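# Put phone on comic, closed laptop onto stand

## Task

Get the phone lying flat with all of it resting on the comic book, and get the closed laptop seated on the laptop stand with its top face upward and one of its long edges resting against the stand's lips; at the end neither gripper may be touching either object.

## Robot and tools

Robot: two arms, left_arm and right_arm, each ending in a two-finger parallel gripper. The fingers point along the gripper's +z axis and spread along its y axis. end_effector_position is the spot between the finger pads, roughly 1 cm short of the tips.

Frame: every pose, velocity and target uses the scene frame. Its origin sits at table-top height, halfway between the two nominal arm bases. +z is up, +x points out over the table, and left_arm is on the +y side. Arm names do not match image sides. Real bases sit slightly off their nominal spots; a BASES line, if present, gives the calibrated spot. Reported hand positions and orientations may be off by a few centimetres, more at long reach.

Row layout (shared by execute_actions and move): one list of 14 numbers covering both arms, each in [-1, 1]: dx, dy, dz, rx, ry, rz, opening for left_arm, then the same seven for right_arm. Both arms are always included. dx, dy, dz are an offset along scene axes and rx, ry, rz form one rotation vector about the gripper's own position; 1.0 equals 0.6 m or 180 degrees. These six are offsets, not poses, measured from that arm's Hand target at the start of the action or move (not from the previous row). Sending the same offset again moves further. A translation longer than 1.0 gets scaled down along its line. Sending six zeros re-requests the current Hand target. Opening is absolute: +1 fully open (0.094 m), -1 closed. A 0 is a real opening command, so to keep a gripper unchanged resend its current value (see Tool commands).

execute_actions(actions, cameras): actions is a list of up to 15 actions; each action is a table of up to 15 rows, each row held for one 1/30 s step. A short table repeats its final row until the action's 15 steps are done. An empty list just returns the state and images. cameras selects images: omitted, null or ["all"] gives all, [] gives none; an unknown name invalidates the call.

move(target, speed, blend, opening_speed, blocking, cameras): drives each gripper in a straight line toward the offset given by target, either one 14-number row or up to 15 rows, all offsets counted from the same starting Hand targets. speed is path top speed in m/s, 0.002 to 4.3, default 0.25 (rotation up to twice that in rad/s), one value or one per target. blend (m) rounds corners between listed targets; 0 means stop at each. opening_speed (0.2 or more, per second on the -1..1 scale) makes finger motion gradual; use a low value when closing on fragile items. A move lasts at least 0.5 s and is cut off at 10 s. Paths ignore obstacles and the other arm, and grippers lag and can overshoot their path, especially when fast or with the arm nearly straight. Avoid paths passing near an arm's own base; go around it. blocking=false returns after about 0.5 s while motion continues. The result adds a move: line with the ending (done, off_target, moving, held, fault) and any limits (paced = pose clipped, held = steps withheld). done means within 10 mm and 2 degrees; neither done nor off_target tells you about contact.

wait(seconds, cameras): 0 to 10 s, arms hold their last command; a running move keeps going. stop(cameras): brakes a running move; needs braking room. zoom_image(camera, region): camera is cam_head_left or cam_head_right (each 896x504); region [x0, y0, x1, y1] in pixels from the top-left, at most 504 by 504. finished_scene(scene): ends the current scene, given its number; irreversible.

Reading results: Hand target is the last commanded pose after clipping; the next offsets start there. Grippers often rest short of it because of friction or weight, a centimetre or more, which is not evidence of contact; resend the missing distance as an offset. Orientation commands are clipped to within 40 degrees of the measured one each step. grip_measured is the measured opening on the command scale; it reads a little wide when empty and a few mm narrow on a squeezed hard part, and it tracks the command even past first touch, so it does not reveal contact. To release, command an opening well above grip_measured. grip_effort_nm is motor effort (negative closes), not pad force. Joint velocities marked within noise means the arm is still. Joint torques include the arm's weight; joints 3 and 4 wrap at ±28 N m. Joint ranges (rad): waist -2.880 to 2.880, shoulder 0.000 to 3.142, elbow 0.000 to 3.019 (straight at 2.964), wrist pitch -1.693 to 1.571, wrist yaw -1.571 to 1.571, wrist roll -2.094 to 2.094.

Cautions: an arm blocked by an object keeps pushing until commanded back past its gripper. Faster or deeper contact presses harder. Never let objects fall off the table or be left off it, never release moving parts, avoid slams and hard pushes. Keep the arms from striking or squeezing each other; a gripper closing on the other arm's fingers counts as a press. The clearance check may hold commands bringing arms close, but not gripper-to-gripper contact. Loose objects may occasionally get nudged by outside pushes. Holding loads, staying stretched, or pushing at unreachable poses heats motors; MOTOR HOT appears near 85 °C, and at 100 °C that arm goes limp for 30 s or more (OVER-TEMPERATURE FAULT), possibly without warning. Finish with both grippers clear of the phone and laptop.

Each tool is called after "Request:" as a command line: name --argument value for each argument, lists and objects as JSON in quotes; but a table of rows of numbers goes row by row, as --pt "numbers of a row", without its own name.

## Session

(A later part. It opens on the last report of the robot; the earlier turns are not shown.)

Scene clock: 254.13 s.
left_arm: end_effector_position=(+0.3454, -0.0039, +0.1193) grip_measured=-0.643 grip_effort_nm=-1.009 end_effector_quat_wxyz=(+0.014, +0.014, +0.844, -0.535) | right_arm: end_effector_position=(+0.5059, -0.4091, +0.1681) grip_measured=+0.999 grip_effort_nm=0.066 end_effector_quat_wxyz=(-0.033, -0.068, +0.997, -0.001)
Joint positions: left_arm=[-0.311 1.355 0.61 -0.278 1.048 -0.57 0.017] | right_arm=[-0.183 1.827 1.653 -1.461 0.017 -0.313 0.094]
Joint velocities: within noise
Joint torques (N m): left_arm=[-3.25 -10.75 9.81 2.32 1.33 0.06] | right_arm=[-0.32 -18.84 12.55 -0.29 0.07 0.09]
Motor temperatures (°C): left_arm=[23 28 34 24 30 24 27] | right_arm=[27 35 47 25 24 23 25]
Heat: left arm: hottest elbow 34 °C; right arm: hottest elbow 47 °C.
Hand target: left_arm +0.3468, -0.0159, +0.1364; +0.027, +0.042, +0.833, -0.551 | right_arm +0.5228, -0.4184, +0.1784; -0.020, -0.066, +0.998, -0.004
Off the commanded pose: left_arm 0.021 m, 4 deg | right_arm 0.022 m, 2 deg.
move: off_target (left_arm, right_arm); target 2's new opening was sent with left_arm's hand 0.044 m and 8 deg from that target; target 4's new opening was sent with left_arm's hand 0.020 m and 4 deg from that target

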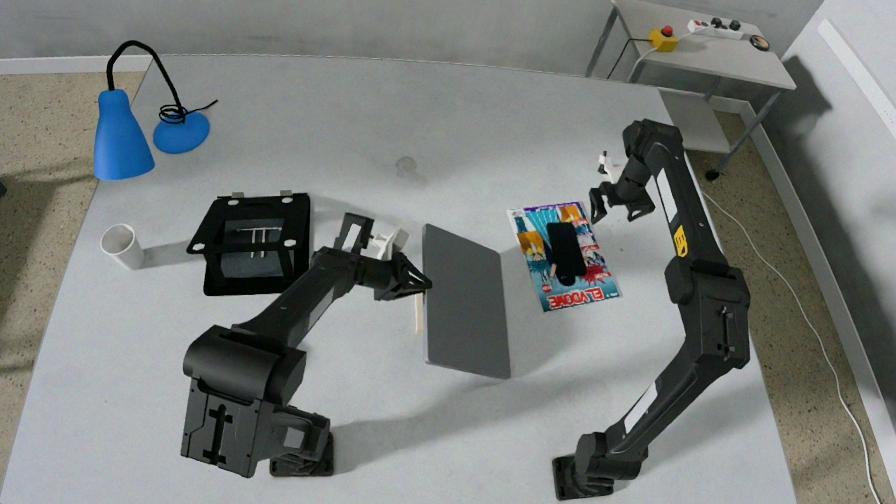

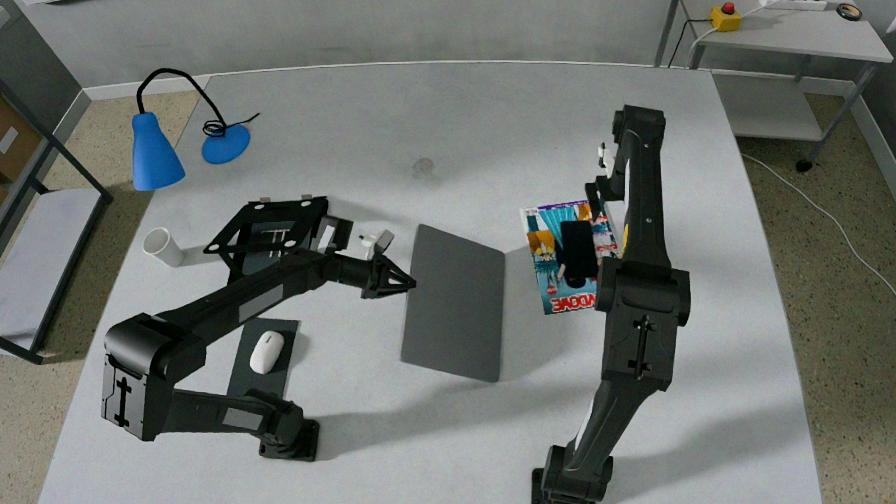

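Request:
move --pt "0.022 0.11 0.306 0.195 0.077 0.182 -0.95 0 0 0 0 0 0 1" --pt "0.155 0.36 0.356 0.165 0.146 0.397 -0.95 0 0 0 0 0 0 1" --pt "0.19 0.627 0.356 0.137 0.189 0.529 -0.95 0 0 0 0 0 0 1" --speed '[0.25,0.3,0.3]' --blend 0.04

Request:
zoom_image --camera "cam_head_left" --region '[150, 130, 370, 330]'

Request:
zoom_image --camera "cam_head_right" --region '[150, 130, 370, 330]'

Scene clock: 289.13 s.
left_arm: end_effector_position=(+0.4033, +0.3389, +0.2382) grip_measured=-0.654 grip_effort_nm=-1.009 end_effector_quat_wxyz=(-0.073, +0.731, -0.671, +0.101) | right_arm: end_effector_position=(+0.5059, -0.4091, +0.1681) grip_measured=+0.999 grip_effort_nm=0.066 end_effector_quat_wxyz=(-0.033, -0.068, +0.997, -0.001)
Joint positions: left_arm=[0.269 1.2 1.118 -1.259 0.099 -1.371 0.016] | right_arm=[-0.183 1.827 1.653 -1.461 0.017 -0.313 0.094]
Joint velocities: within noise
Joint torques (N m): left_arm=[-0.26 -14.45 27.89 2.32 0.35 -0.01] | right_arm=[-0.38 -18.9 12.55 -0.31 0.07 0.09]
Motor temperatures (°C): left_arm=[23 28 35 24 31 24 28] | right_arm=[27 35 49 25 24 23 25]
Heat: left arm: hottest elbow 35 °C; right arm: hottest elbow 49 °C.
Hand target: left_arm +0.4608, +0.3603, +0.3501; -0.192, +0.712, -0.652, +0.174 | right_arm +0.5228, -0.4184, +0.1784; -0.020, -0.066, +0.998, -0.004
Off the commanded pose: left_arm 0.127 m, 16 deg | right_arm 0.022 m, 2 deg.
move: off_target (left_arm, right_arm)

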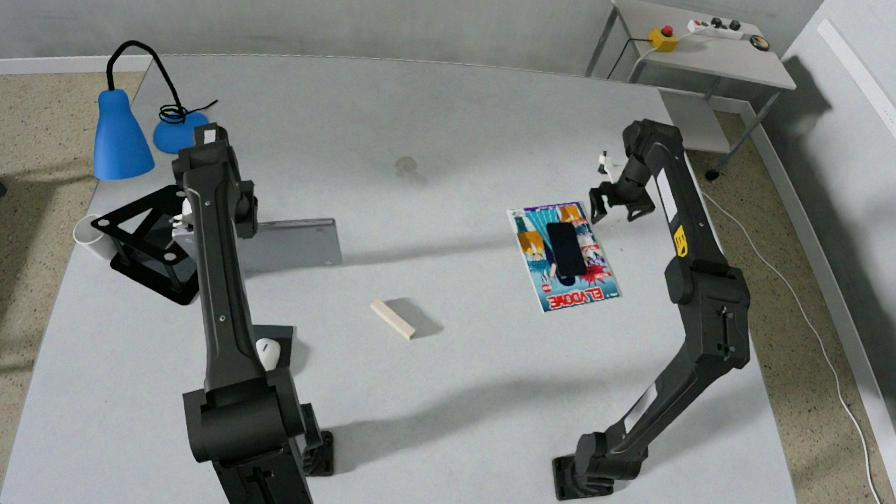

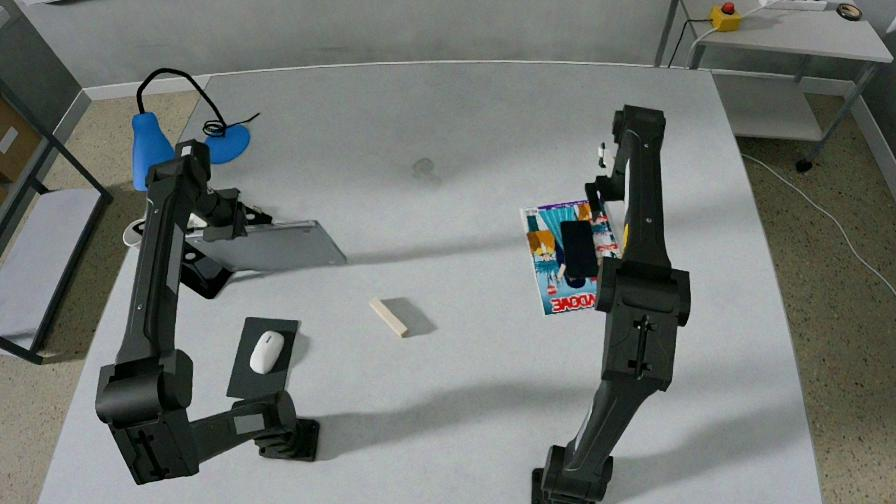

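Scaled by 2.291.

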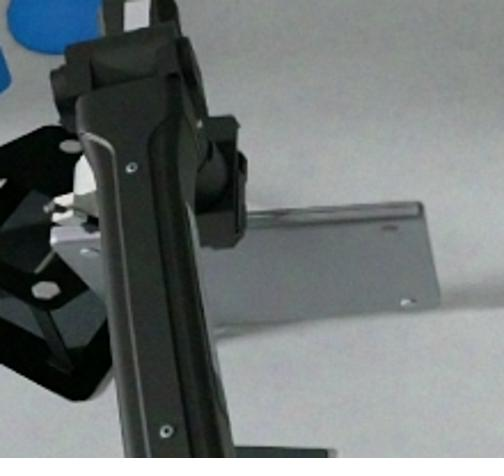

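Scaled by 2.291.

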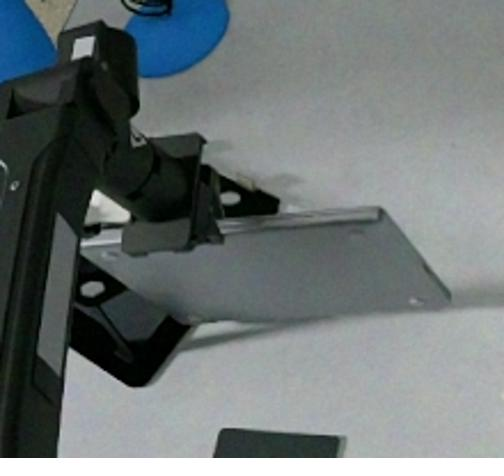

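Request:
move --target '[-0.1,-0.3,0.1,0,0,0,-0.95, 0,0,0,0,0,0,1]' --speed 0.25

Request:
zoom_image --camera "cam_head_left" --region '[50, 130, 370, 330]'

Request:
zoom_image --camera "cam_head_right" --region '[50, 130, 370, 330]'

Scene clock: 297.70 s.
left_arm: end_effector_position=(+0.3692, +0.1913, +0.3057) grip_measured=-0.653 grip_effort_nm=-1.009 end_effector_quat_wxyz=(-0.129, +0.723, -0.674, +0.073) | right_arm: end_effector_position=(+0.5059, -0.4091, +0.1681) grip_measured=+0.999 grip_effort_nm=0.061 end_effector_quat_wxyz=(-0.033, -0.068, +0.997, -0.001)
Joint positions: left_arm=[-0.253 1.07 1.191 -1.432 -0.149 -1.845 0.016] | right_arm=[-0.183 1.827 1.653 -1.461 0.017 -0.313 0.094]
Joint velocities: within noise
Joint torques (N m): left_arm=[-1.26 -11.63 27.63 1.01 -0.53 -0.06] | right_arm=[-0.21 -18.84 12.53 -0.32 0.07 0.09]
Motor temperatures (°C): left_arm=[23 28 40 24 30 24 28] | right_arm=[27 35 49 25 24 23 25]
Heat: left arm: hottest elbow 40 °C; right arm: hottest elbow 49 °C.
Hand target: left_arm +0.4009, +0.1802, +0.4101; -0.192, +0.712, -0.652, +0.175 | right_arm +0.5228, -0.4184, +0.1784; -0.020, -0.066, +0.998, -0.004
Off the commanded pose: left_arm 0.110 m, 14 deg | right_arm 0.022 m, 2 deg.
move: off_target (left_arm, right_arm)

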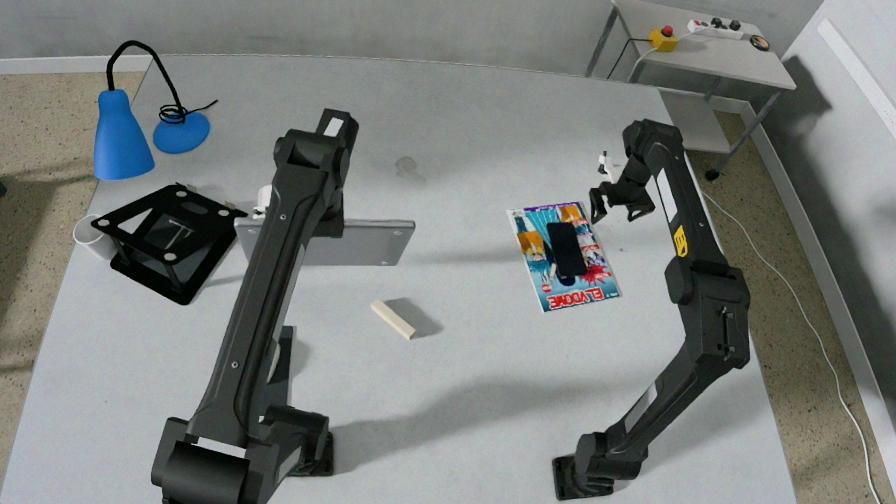

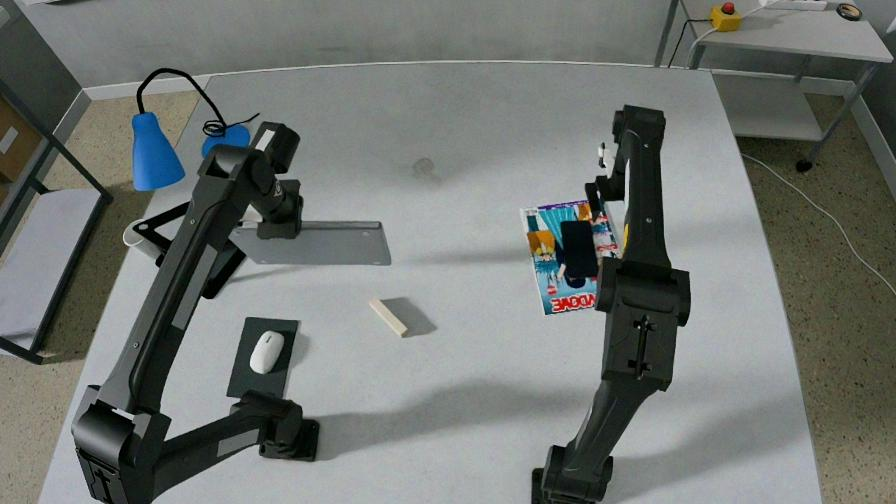

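Scaled by 1.575.

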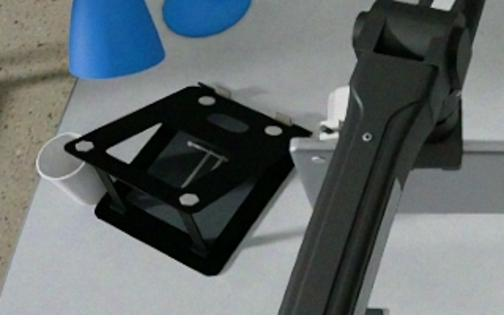

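Scaled by 1.575.

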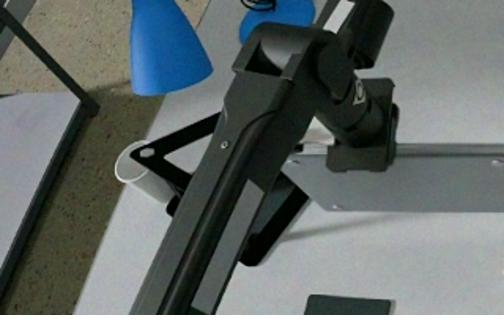

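Request:
move --pt "0.0 0.115 0.1 -0.0165 -0.082 -0.177 -0.95 0 0 0 0 0 0 1" --pt "0.06 0.6 0.1 -0.0165 -0.082 -0.177 -0.95 0 0 0 0 0 0 1" --speed '[0.25,0.25]'

Request:
zoom_image --camera "cam_head_left" --region '[50, 130, 370, 330]'

Request:
zoom_image --camera "cam_head_right" --region '[50, 130, 370, 330]'

Scene clock: 314.17 s.
left_arm: end_effector_position=(+0.4217, +0.5328, +0.3520) grip_measured=-0.654 grip_effort_nm=-1.009 end_effector_quat_wxyz=(+0.093, -0.542, +0.769, -0.325) | right_arm: end_effector_position=(+0.5059, -0.4091, +0.1681) grip_measured=+0.999 grip_effort_nm=0.061 end_effector_quat_wxyz=(-0.033, -0.068, +0.997, -0.001)
Joint positions: left_arm=[0.837 1.573 1.704 -1.678 0.689 -0.371 0.016] | right_arm=[-0.183 1.827 1.653 -1.461 0.017 -0.313 0.094]
Joint velocities: within noise
Joint torques (N m): left_arm=[-1.08 -22.71 26.06 0.21 2.87 0.33] | right_arm=[-0.21 -18.84 12.55 -0.31 0.07 0.09]
Motor temperatures (°C): left_arm=[23 28 48 24 30 24 29] | right_arm=[27 35 50 25 24 23 25]
Heat: left arm: hottest elbow 48 °C; right arm: hottest elbow 50 °C.
Hand target: left_arm +0.4368, +0.5405, +0.4701; +0.200, -0.483, +0.788, -0.326 | right_arm +0.5228, -0.4184, +0.1784; -0.020, -0.066, +0.998, -0.004
Off the commanded pose: left_arm 0.119 m, 14 deg | right_arm 0.022 m, 2 deg.
joint sent to its limit (left arm) — joint 4 (wrist pitch), lower limit. The joint targets are off in position, not in orientation.
move: off_target (left_arm, right_arm)

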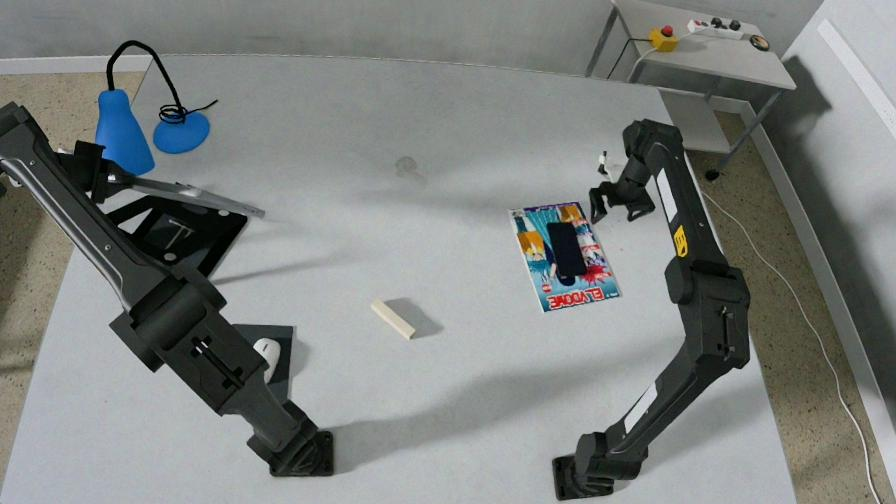

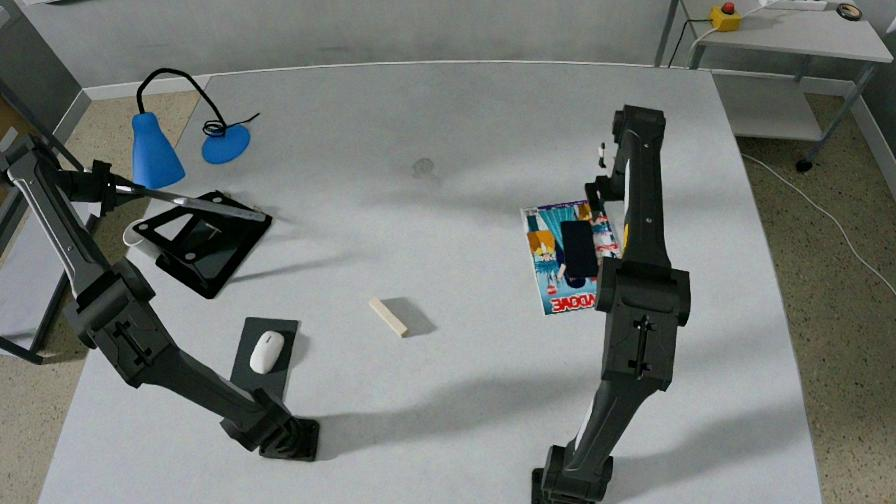

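Scaled by 1.575.

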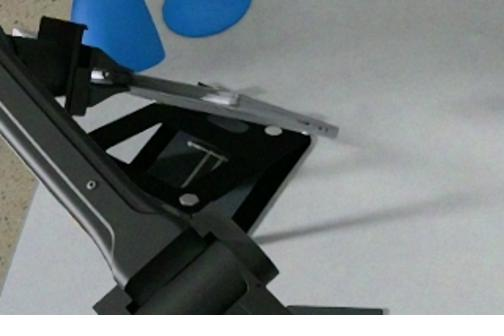

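Scaled by 1.575.

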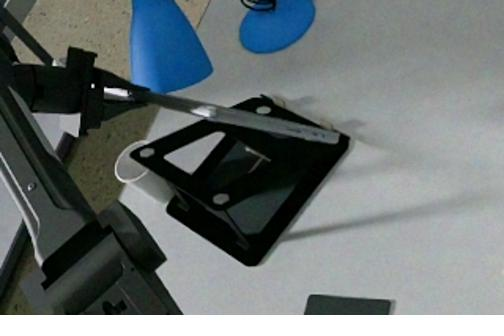

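Request:
move --pt "-0.08 -0.2 0.05 0 0 0 -0.95 0 0 0 0 0 0 1" --pt "-0.15 -0.65 0.0 0 0 0 -0.95 0 0 0 0 0 0 1" --speed 0.25

Request:
zoom_image --camera "cam_head_left" --region '[150, 130, 470, 330]'

Request:
zoom_image --camera "cam_head_right" --region '[150, 130, 470, 330]'

Scene clock: 328.70 s.
left_arm: end_effector_position=(+0.3465, +0.1585, +0.4059) grip_measured=-0.653 grip_effort_nm=-1.009 end_effector_quat_wxyz=(+0.131, -0.514, +0.810, -0.251) | right_arm: end_effector_position=(+0.5059, -0.4091, +0.1681) grip_measured=+0.999 grip_effort_nm=0.066 end_effector_quat_wxyz=(-0.033, -0.068, +0.997, -0.001)
Joint positions: left_arm=[-0.184 0.915 1.295 -1.407 0.198 -1.341 0.016] | right_arm=[-0.183 1.827 1.653 -1.461 0.017 -0.313 0.094]
Joint velocities: within noise
Joint torques (N m): left_arm=[-3.14 -10.99 16.17 4.19 0.7 -0.07] | right_arm=[-0.32 -18.9 12.56 -0.31 0.07 0.09]
Motor temperatures (°C): left_arm=[23 29 49 24 36 24 29] | right_arm=[27 35 50 25 24 23 25]
Heat: left arm: hottest elbow 49 °C; right arm: hottest elbow 50 °C.
Hand target: left_arm +0.3467, +0.1504, +0.4702; +0.200, -0.483, +0.788, -0.326 | right_arm +0.5228, -0.4184, +0.1784; -0.020, -0.066, +0.998, -0.004
Off the commanded pose: left_arm 0.065 m, 12 deg | right_arm 0.022 m, 2 deg.
move: off_target (left_arm, right_arm)

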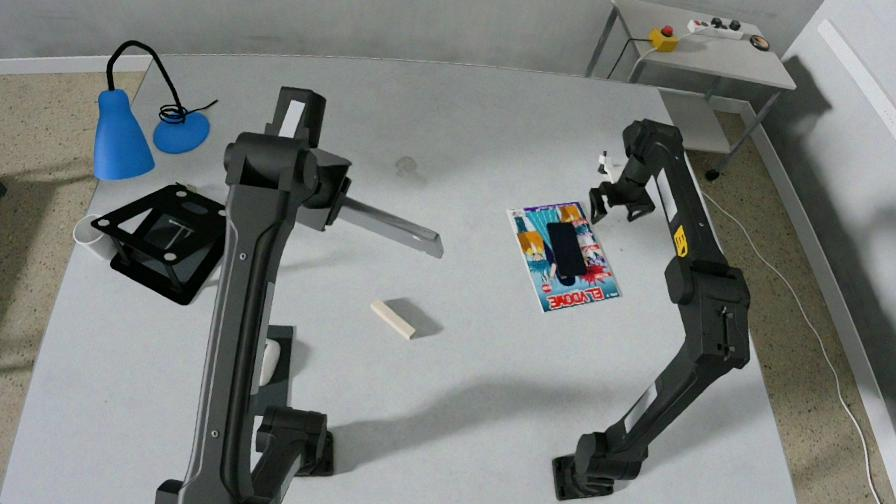

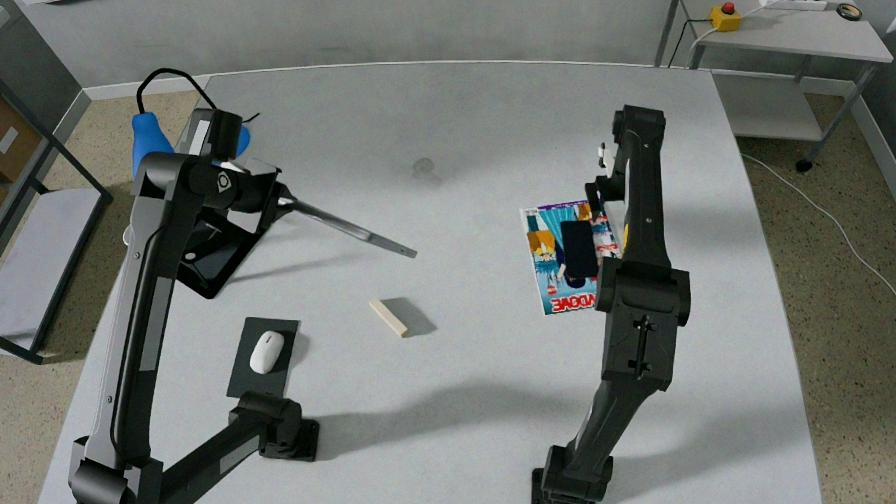

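Scaled by 1.575.

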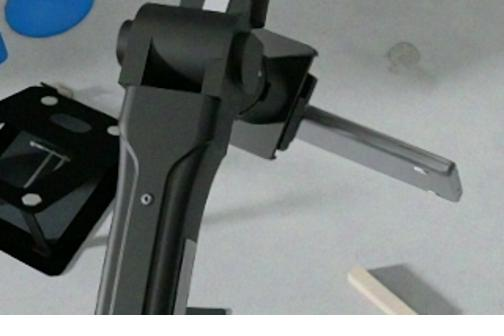

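Scaled by 1.575.

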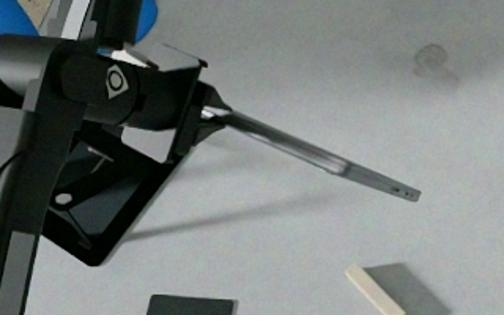

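Request:
move --pt "0.1 0.35 0.03 0 0 0.067 -0.95 0 0 0 0 0 0 1" --pt "0.2 0.7 0.03 0 0 0.067 -0.95 0 0 0 0 0 0 1" --pt "0.235 0.71 -0.2 0 0 0.067 -0.95 0 0 0 0 0 0 1" --speed '[0.3,0.3,0.2]' --blend 0.03

Request:
zoom_image --camera "cam_head_left" --region '[50, 130, 370, 330]'

Request:
zoom_image --camera "cam_head_right" --region '[50, 130, 370, 330]'

Scene clock: 340.27 s.
left_arm: end_effector_position=(+0.4763, +0.5867, +0.2658) grip_measured=-0.654 grip_effort_nm=-1.009 end_effector_quat_wxyz=(+0.150, -0.604, +0.727, -0.292) | right_arm: end_effector_position=(+0.5059, -0.4091, +0.1681) grip_measured=+0.999 grip_effort_nm=0.071 end_effector_quat_wxyz=(-0.033, -0.068, +0.997, -0.001)
Joint positions: left_arm=[0.809 1.652 1.573 -1.243 0.626 -0.629 0.016] | right_arm=[-0.183 1.827 1.653 -1.461 0.017 -0.313 0.094]
Joint velocities: within noise
Joint torques (N m): left_arm=[-2.84 -26.17 14.82 1.88 2.23 -0.01] | right_arm=[-0.26 -18.9 12.56 -0.28 0.07 0.09]
Motor temperatures (°C): left_arm=[23 29 49 24 34 24 29] | right_arm=[27 35 50 25 24 23 25]
Heat: left arm: hottest elbow 49 °C; right arm: hottest elbow 50 °C.
Hand target: left_arm +0.4877, +0.5764, +0.3502; +0.233, -0.563, +0.733, -0.303 | right_arm +0.5228, -0.4184, +0.1784; -0.020, -0.066, +0.998, -0.004
Off the commanded pose: left_arm 0.086 m, 11 deg | right_arm 0.022 m, 2 deg.
move: off_target (left_arm, right_arm)

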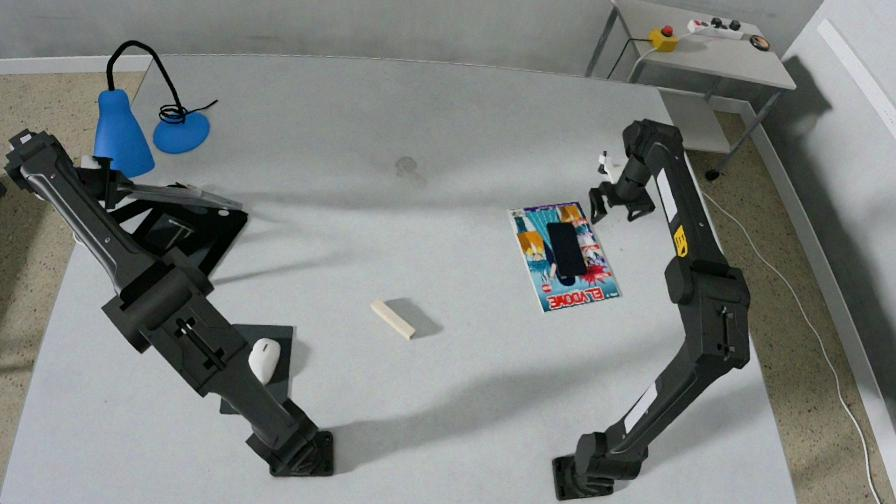

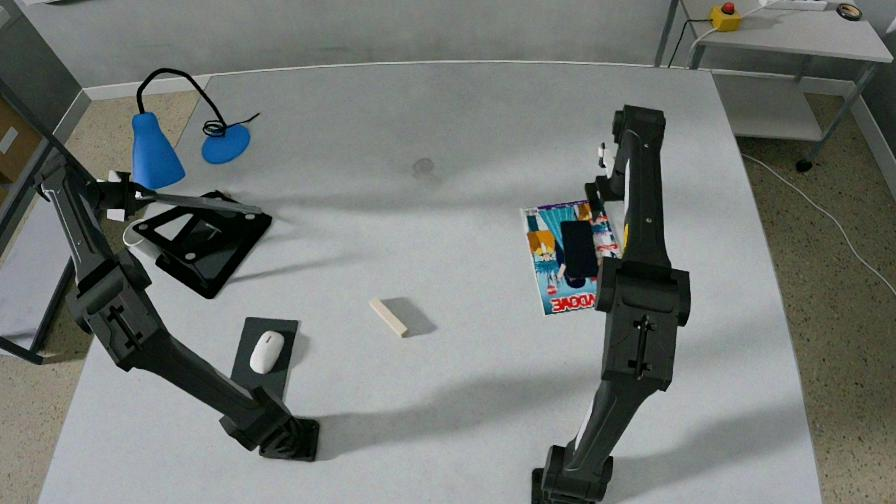

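Scaled by 1.575.

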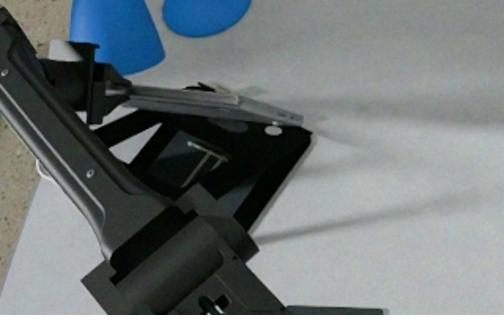

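Scaled by 1.575.

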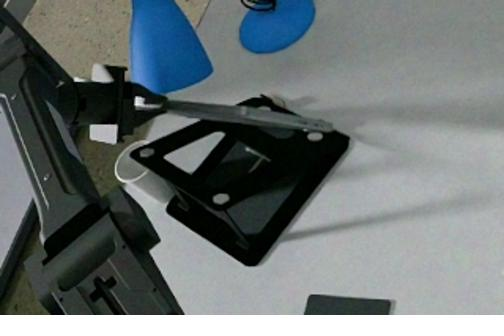

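Request:
move --pt "0 -0.15 0 0 0 0 -0.95 0 0 0 0 0 0 1" --pt "0.01 -0.15 -0.13 0 0 0 -0.95 0 0 0 0 0 0 1" --pt "-0.05 -0.115 -0.28 -0.051 -0.111 0 -0.95 0 0 0 0 0 0 1" --speed '[0.25,0.2,0.2]'

Request:
zoom_image --camera "cam_head_left" --region '[50, 130, 370, 330]'

Request:
zoom_image --camera "cam_head_right" --region '[50, 130, 370, 330]'

Scene clock: 352.93 s.
left_arm: end_effector_position=(+0.4539, +0.4947, +0.1481) grip_measured=-0.653 grip_effort_nm=-1.009 end_effector_quat_wxyz=(+0.282, -0.520, +0.677, -0.438) | right_arm: end_effector_position=(+0.5059, -0.4091, +0.1681) grip_measured=+0.999 grip_effort_nm=0.066 end_effector_quat_wxyz=(-0.033, -0.068, +0.997, -0.001)
Joint positions: left_arm=[0.799 1.495 0.857 -0.286 0.96 -0.828 0.016] | right_arm=[-0.183 1.827 1.653 -1.461 0.017 -0.313 0.094]
Joint velocities: within noise
Joint torques (N m): left_arm=[-0.32 -15.85 11.26 2.56 1.67 -0.72] | right_arm=[-0.21 -18.9 12.55 -0.29 0.08 0.09]
Motor temperatures (°C): left_arm=[23 29 46 24 36 24 29] | right_arm=[27 35 51 25 24 23 25]
Heat: left arm: hottest elbow 46 °C; right arm: hottest elbow 51 °C.
Hand target: left_arm +0.4578, +0.5072, +0.1821; +0.311, -0.519, +0.655, -0.453 | right_arm +0.5228, -0.4184, +0.1784; -0.020, -0.066, +0.998, -0.004
Off the commanded pose: left_arm 0.037 m, 5 deg | right_arm 0.022 m, 2 deg.
move: off_target (left_arm, right_arm)

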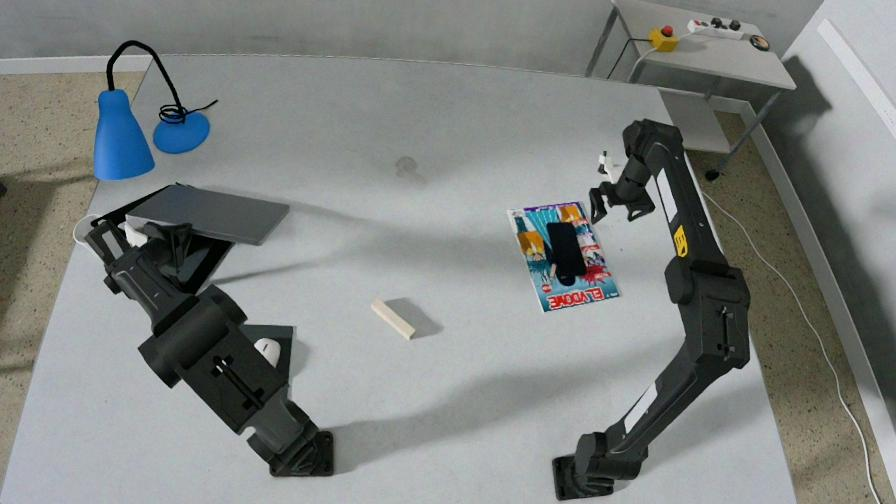

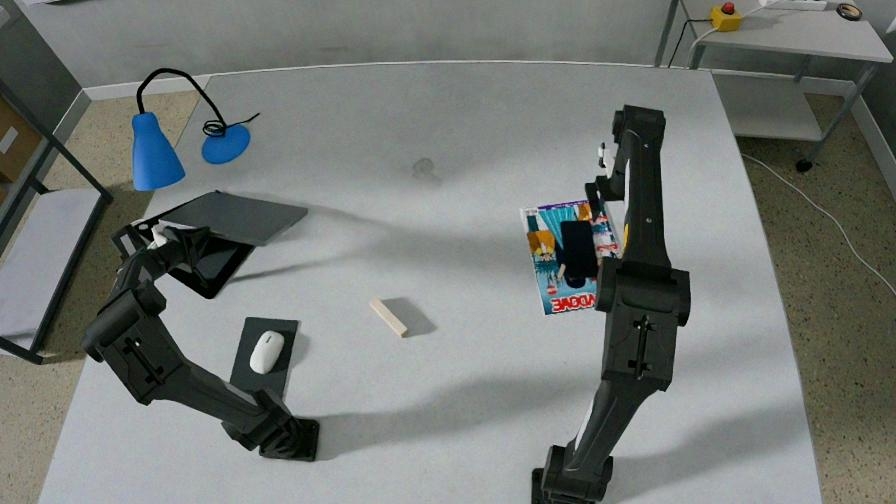

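Scaled by 1.575.

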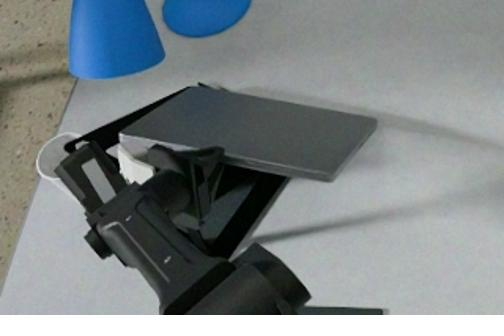

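Scaled by 1.575.

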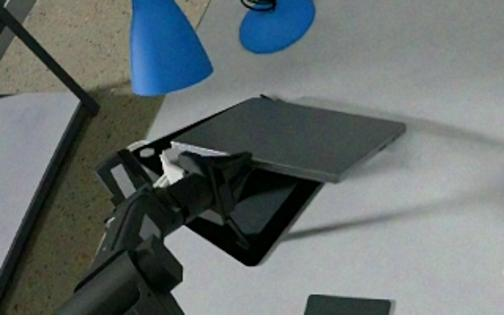

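Request:
move --pt "0 0 0.09 0 0 0 -0.95 0 0 0 0 0 0 1" --pt "-0.035 0.165 0.09 0 0 -0.067 -0.95 0 0 0 0 0 0 1" --pt "-0.035 0.165 -0.03 0 0 -0.067 -0.95 0 0 0 0 0 0 1" --pt "-0.005 0.148 -0.06 0 0 -0.067 -0.95 0 0 0 0 0 0 1" --speed '[0.25,0.25,0.2,0.1]'

Request:
zoom_image --camera "cam_head_left" --region '[50, 130, 370, 330]'

Request:
zoom_image --camera "cam_head_right" --region '[50, 130, 370, 330]'

Scene clock: 360.53 s.
left_arm: end_effector_position=(+0.4397, +0.5841, +0.1525) grip_measured=-0.653 grip_effort_nm=-1.013 end_effector_quat_wxyz=(+0.263, -0.442, +0.715, -0.473) | right_arm: end_effector_position=(+0.5059, -0.4091, +0.1681) grip_measured=+0.999 grip_effort_nm=0.066 end_effector_quat_wxyz=(-0.033, -0.068, +0.997, -0.001)
Joint positions: left_arm=[0.965 1.756 1.225 -0.892 1.138 -0.209 0.016] | right_arm=[-0.183 1.827 1.653 -1.461 0.017 -0.313 0.094]
Joint velocities: within noise
Joint torques (N m): left_arm=[-2.49 -12.98 13.15 1.51 1.21 -0.29] | right_arm=[-0.26 -18.9 12.55 -0.29 0.07 0.09]
Motor temperatures (°C): left_arm=[23 29 45 24 36 24 29] | right_arm=[27 35 51 25 24 23 25]
Heat: left arm: hottest elbow 45 °C; right arm: hottest elbow 51 °C.
Hand target: left_arm +0.4548, +0.5961, +0.1461; +0.261, -0.447, +0.706, -0.483 | right_arm +0.5228, -0.4184, +0.1784; -0.020, -0.066, +0.998, -0.004
Off the commanded pose: left_arm 0.020 m, 2 deg | right_arm 0.022 m, 2 deg.
move: off_target (left_arm, right_arm)

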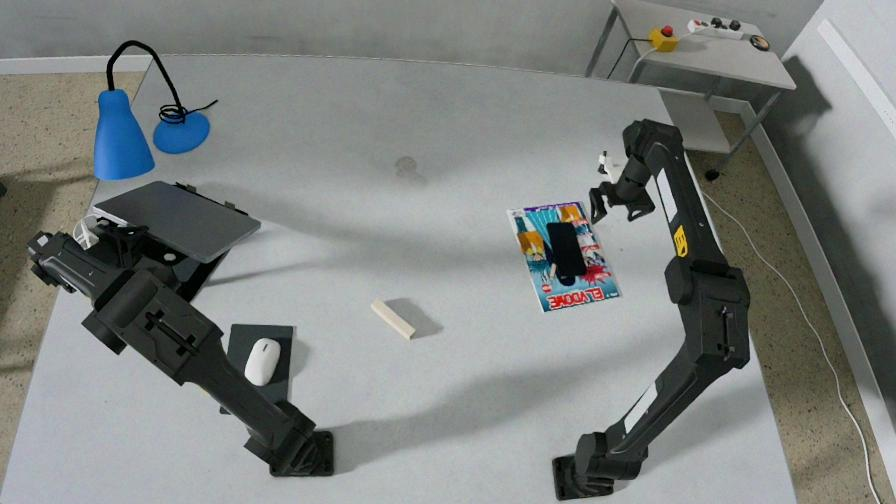

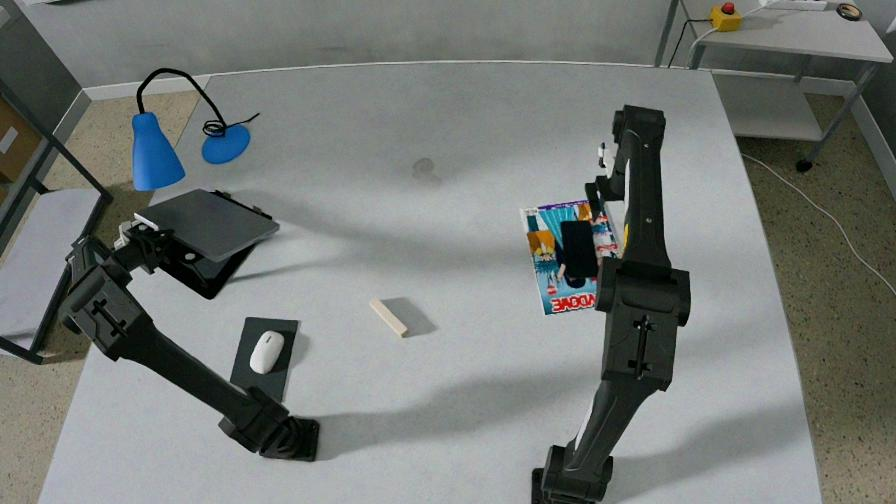

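Scaled by 1.575.

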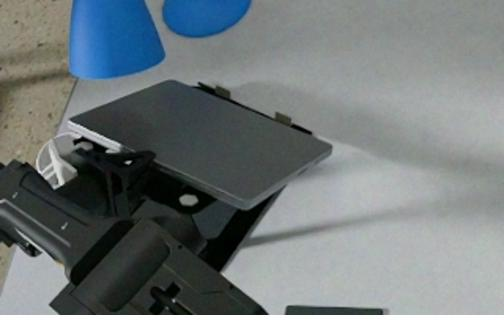

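Scaled by 1.575.

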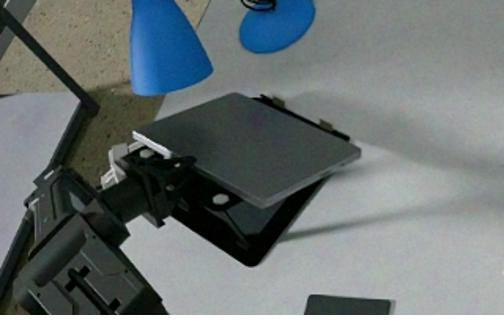

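Request:
move --pt "0.055 -0.032 -0.045 0 0 0 -0.95 0 0 0 0 0 0 1" --pt "0.055 -0.032 -0.045 0 0 0 -0.35 0 0 0 0 0 0 1" --speed 0.12 --opening_speed 0.6

Request:
zoom_image --camera "cam_head_left" --region '[50, 130, 370, 330]'

Request:
zoom_image --camera "cam_head_right" --region '[50, 130, 370, 330]'

Scene clock: 372.97 s.
left_arm: end_effector_position=(+0.4776, +0.5910, +0.1576) grip_measured=-0.354 grip_effort_nm=0.212 end_effector_quat_wxyz=(+0.294, -0.438, +0.707, -0.471) | right_arm: end_effector_position=(+0.5059, -0.4091, +0.1681) grip_measured=+0.999 grip_effort_nm=0.066 end_effector_quat_wxyz=(-0.033, -0.068, +0.997, -0.001)
Joint positions: left_arm=[0.914 1.767 1.225 -0.642 1.144 -0.42 0.03] | right_arm=[-0.183 1.827 1.653 -1.461 0.017 -0.313 0.094]
Joint velocities: within noise
Joint torques (N m): left_arm=[-4.07 -13.16 8.01 1.44 0.25 0.01] | right_arm=[-0.44 -18.84 12.56 -0.28 0.07 0.09]
Motor temperatures (°C): left_arm=[23 29 43 24 35 24 29] | right_arm=[27 35 51 25 24 23 25]
Heat: left arm: hottest elbow 43 °C; right arm: hottest elbow 51 °C.
Hand target: left_arm +0.4877, +0.5769, +0.1191; +0.261, -0.447, +0.706, -0.483 | right_arm +0.5228, -0.4184, +0.1784; -0.020, -0.066, +0.998, -0.004
Off the commanded pose: left_arm 0.042 m, 4 deg | right_arm 0.022 m, 2 deg.
move: off_target (left_arm, right_arm); target 2's new opening was sent with left_arm's hand 0.037 m and 4 deg from that target

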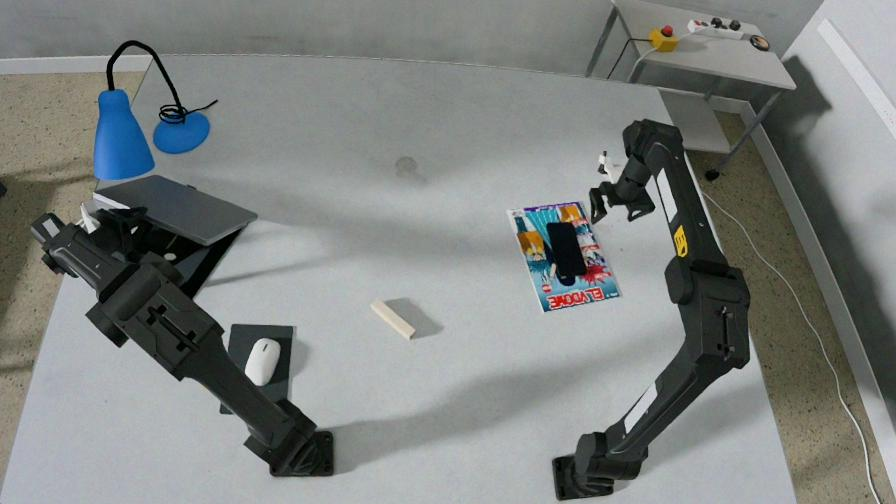

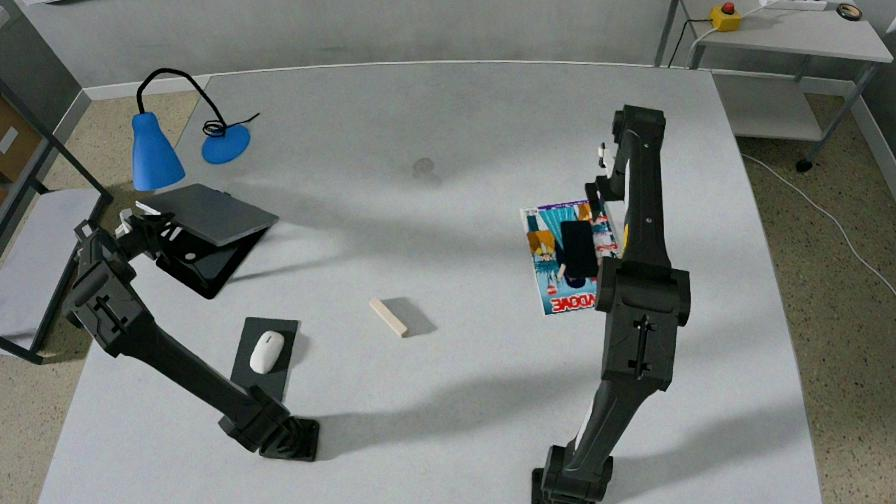

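Scaled by 1.575.

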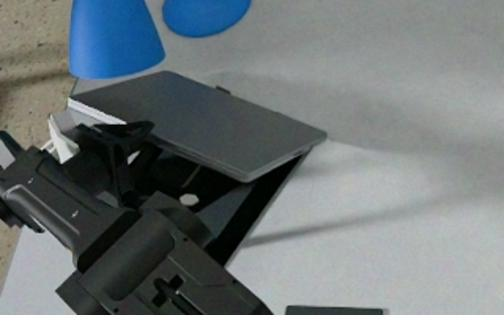

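Scaled by 1.575.

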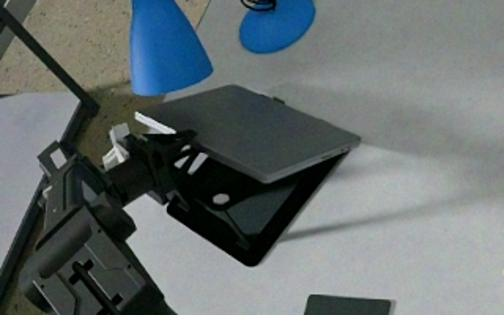

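Request:
move --target '[-0.2,0.03,0.06,0,0,0,-0.3, 0,0,0,0,0,0,1]' --speed 0.3

Request:
zoom_image --camera "cam_head_left" --region '[50, 130, 370, 330]'

Request:
zoom_image --camera "cam_head_right" --region '[50, 130, 370, 330]'

Scene clock: 377.63 s.
left_arm: end_effector_position=(+0.3645, +0.5849, +0.1502) grip_measured=-0.302 grip_effort_nm=0.129 end_effector_quat_wxyz=(+0.255, -0.452, +0.702, -0.488) | right_arm: end_effector_position=(+0.5059, -0.4091, +0.1681) grip_measured=+0.999 grip_effort_nm=0.066 end_effector_quat_wxyz=(-0.033, -0.068, +0.997, -0.001)
Joint positions: left_arm=[1.106 1.741 1.185 -1.2 1.159 0.111 0.033] | right_arm=[-0.183 1.827 1.653 -1.461 0.017 -0.313 0.094]
Joint velocities: within noise
Joint torques (N m): left_arm=[-1.26 -16.03 11.55 -0.34 0.38 0.18] | right_arm=[-0.32 -18.9 12.55 -0.31 0.07 0.1]
Motor temperatures (°C): left_arm=[23 29 42 24 34 24 29] | right_arm=[27 35 51 25 24 23 25]
Heat: left arm: hottest elbow 42 °C; right arm: hottest elbow 51 °C.
Hand target: left_arm +0.3678, +0.5949, +0.1552; +0.261, -0.447, +0.706, -0.483 | right_arm +0.5228, -0.4184, +0.1784; -0.020, -0.066, +0.998, -0.004
Off the commanded pose: left_arm 0.012 m, 1 deg | right_arm 0.022 m, 2 deg.
move: off_target (left_arm, right_arm)

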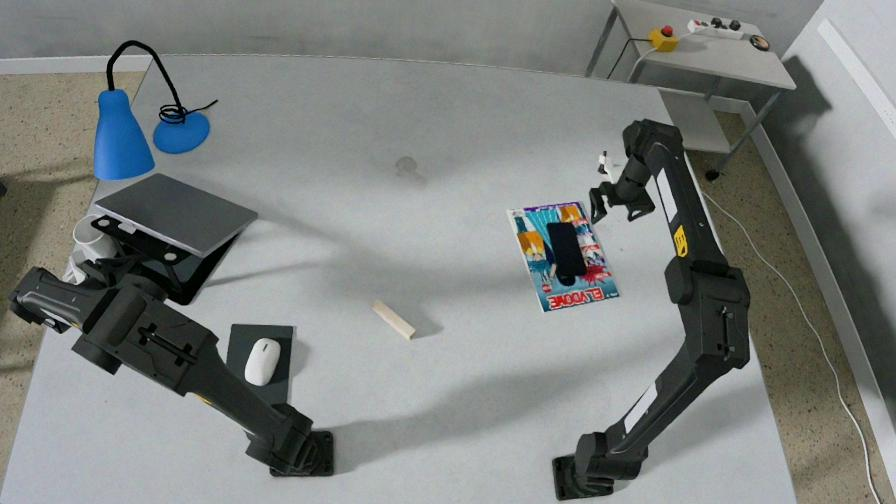

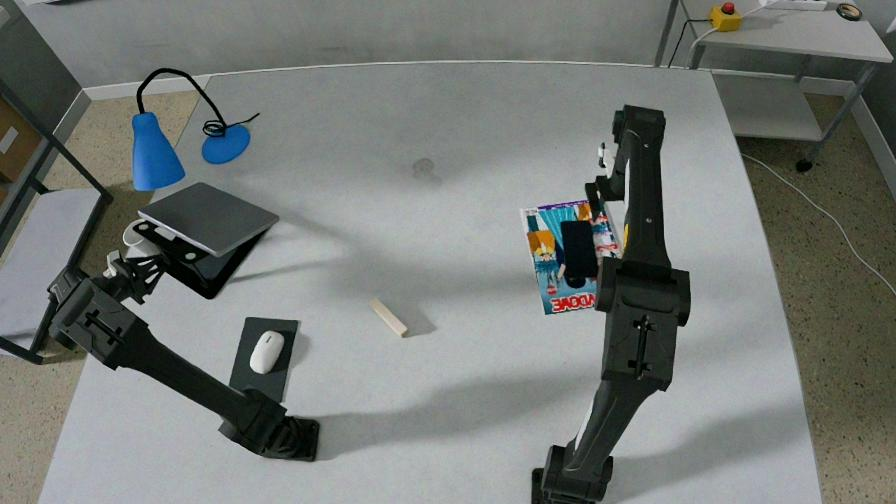

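Scaled by 1.575.

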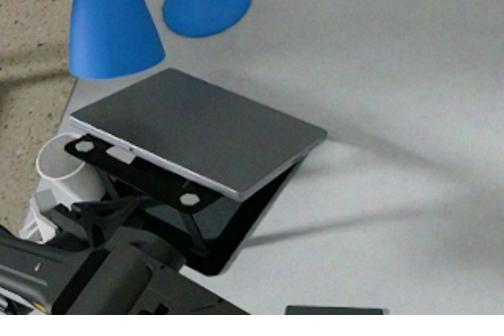

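Scaled by 1.575.

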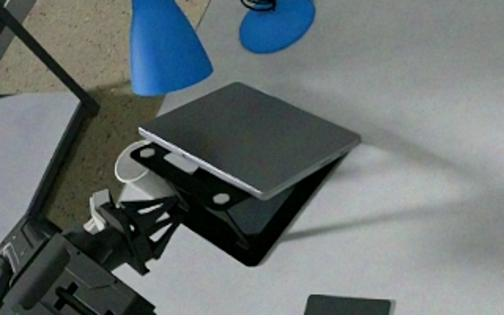

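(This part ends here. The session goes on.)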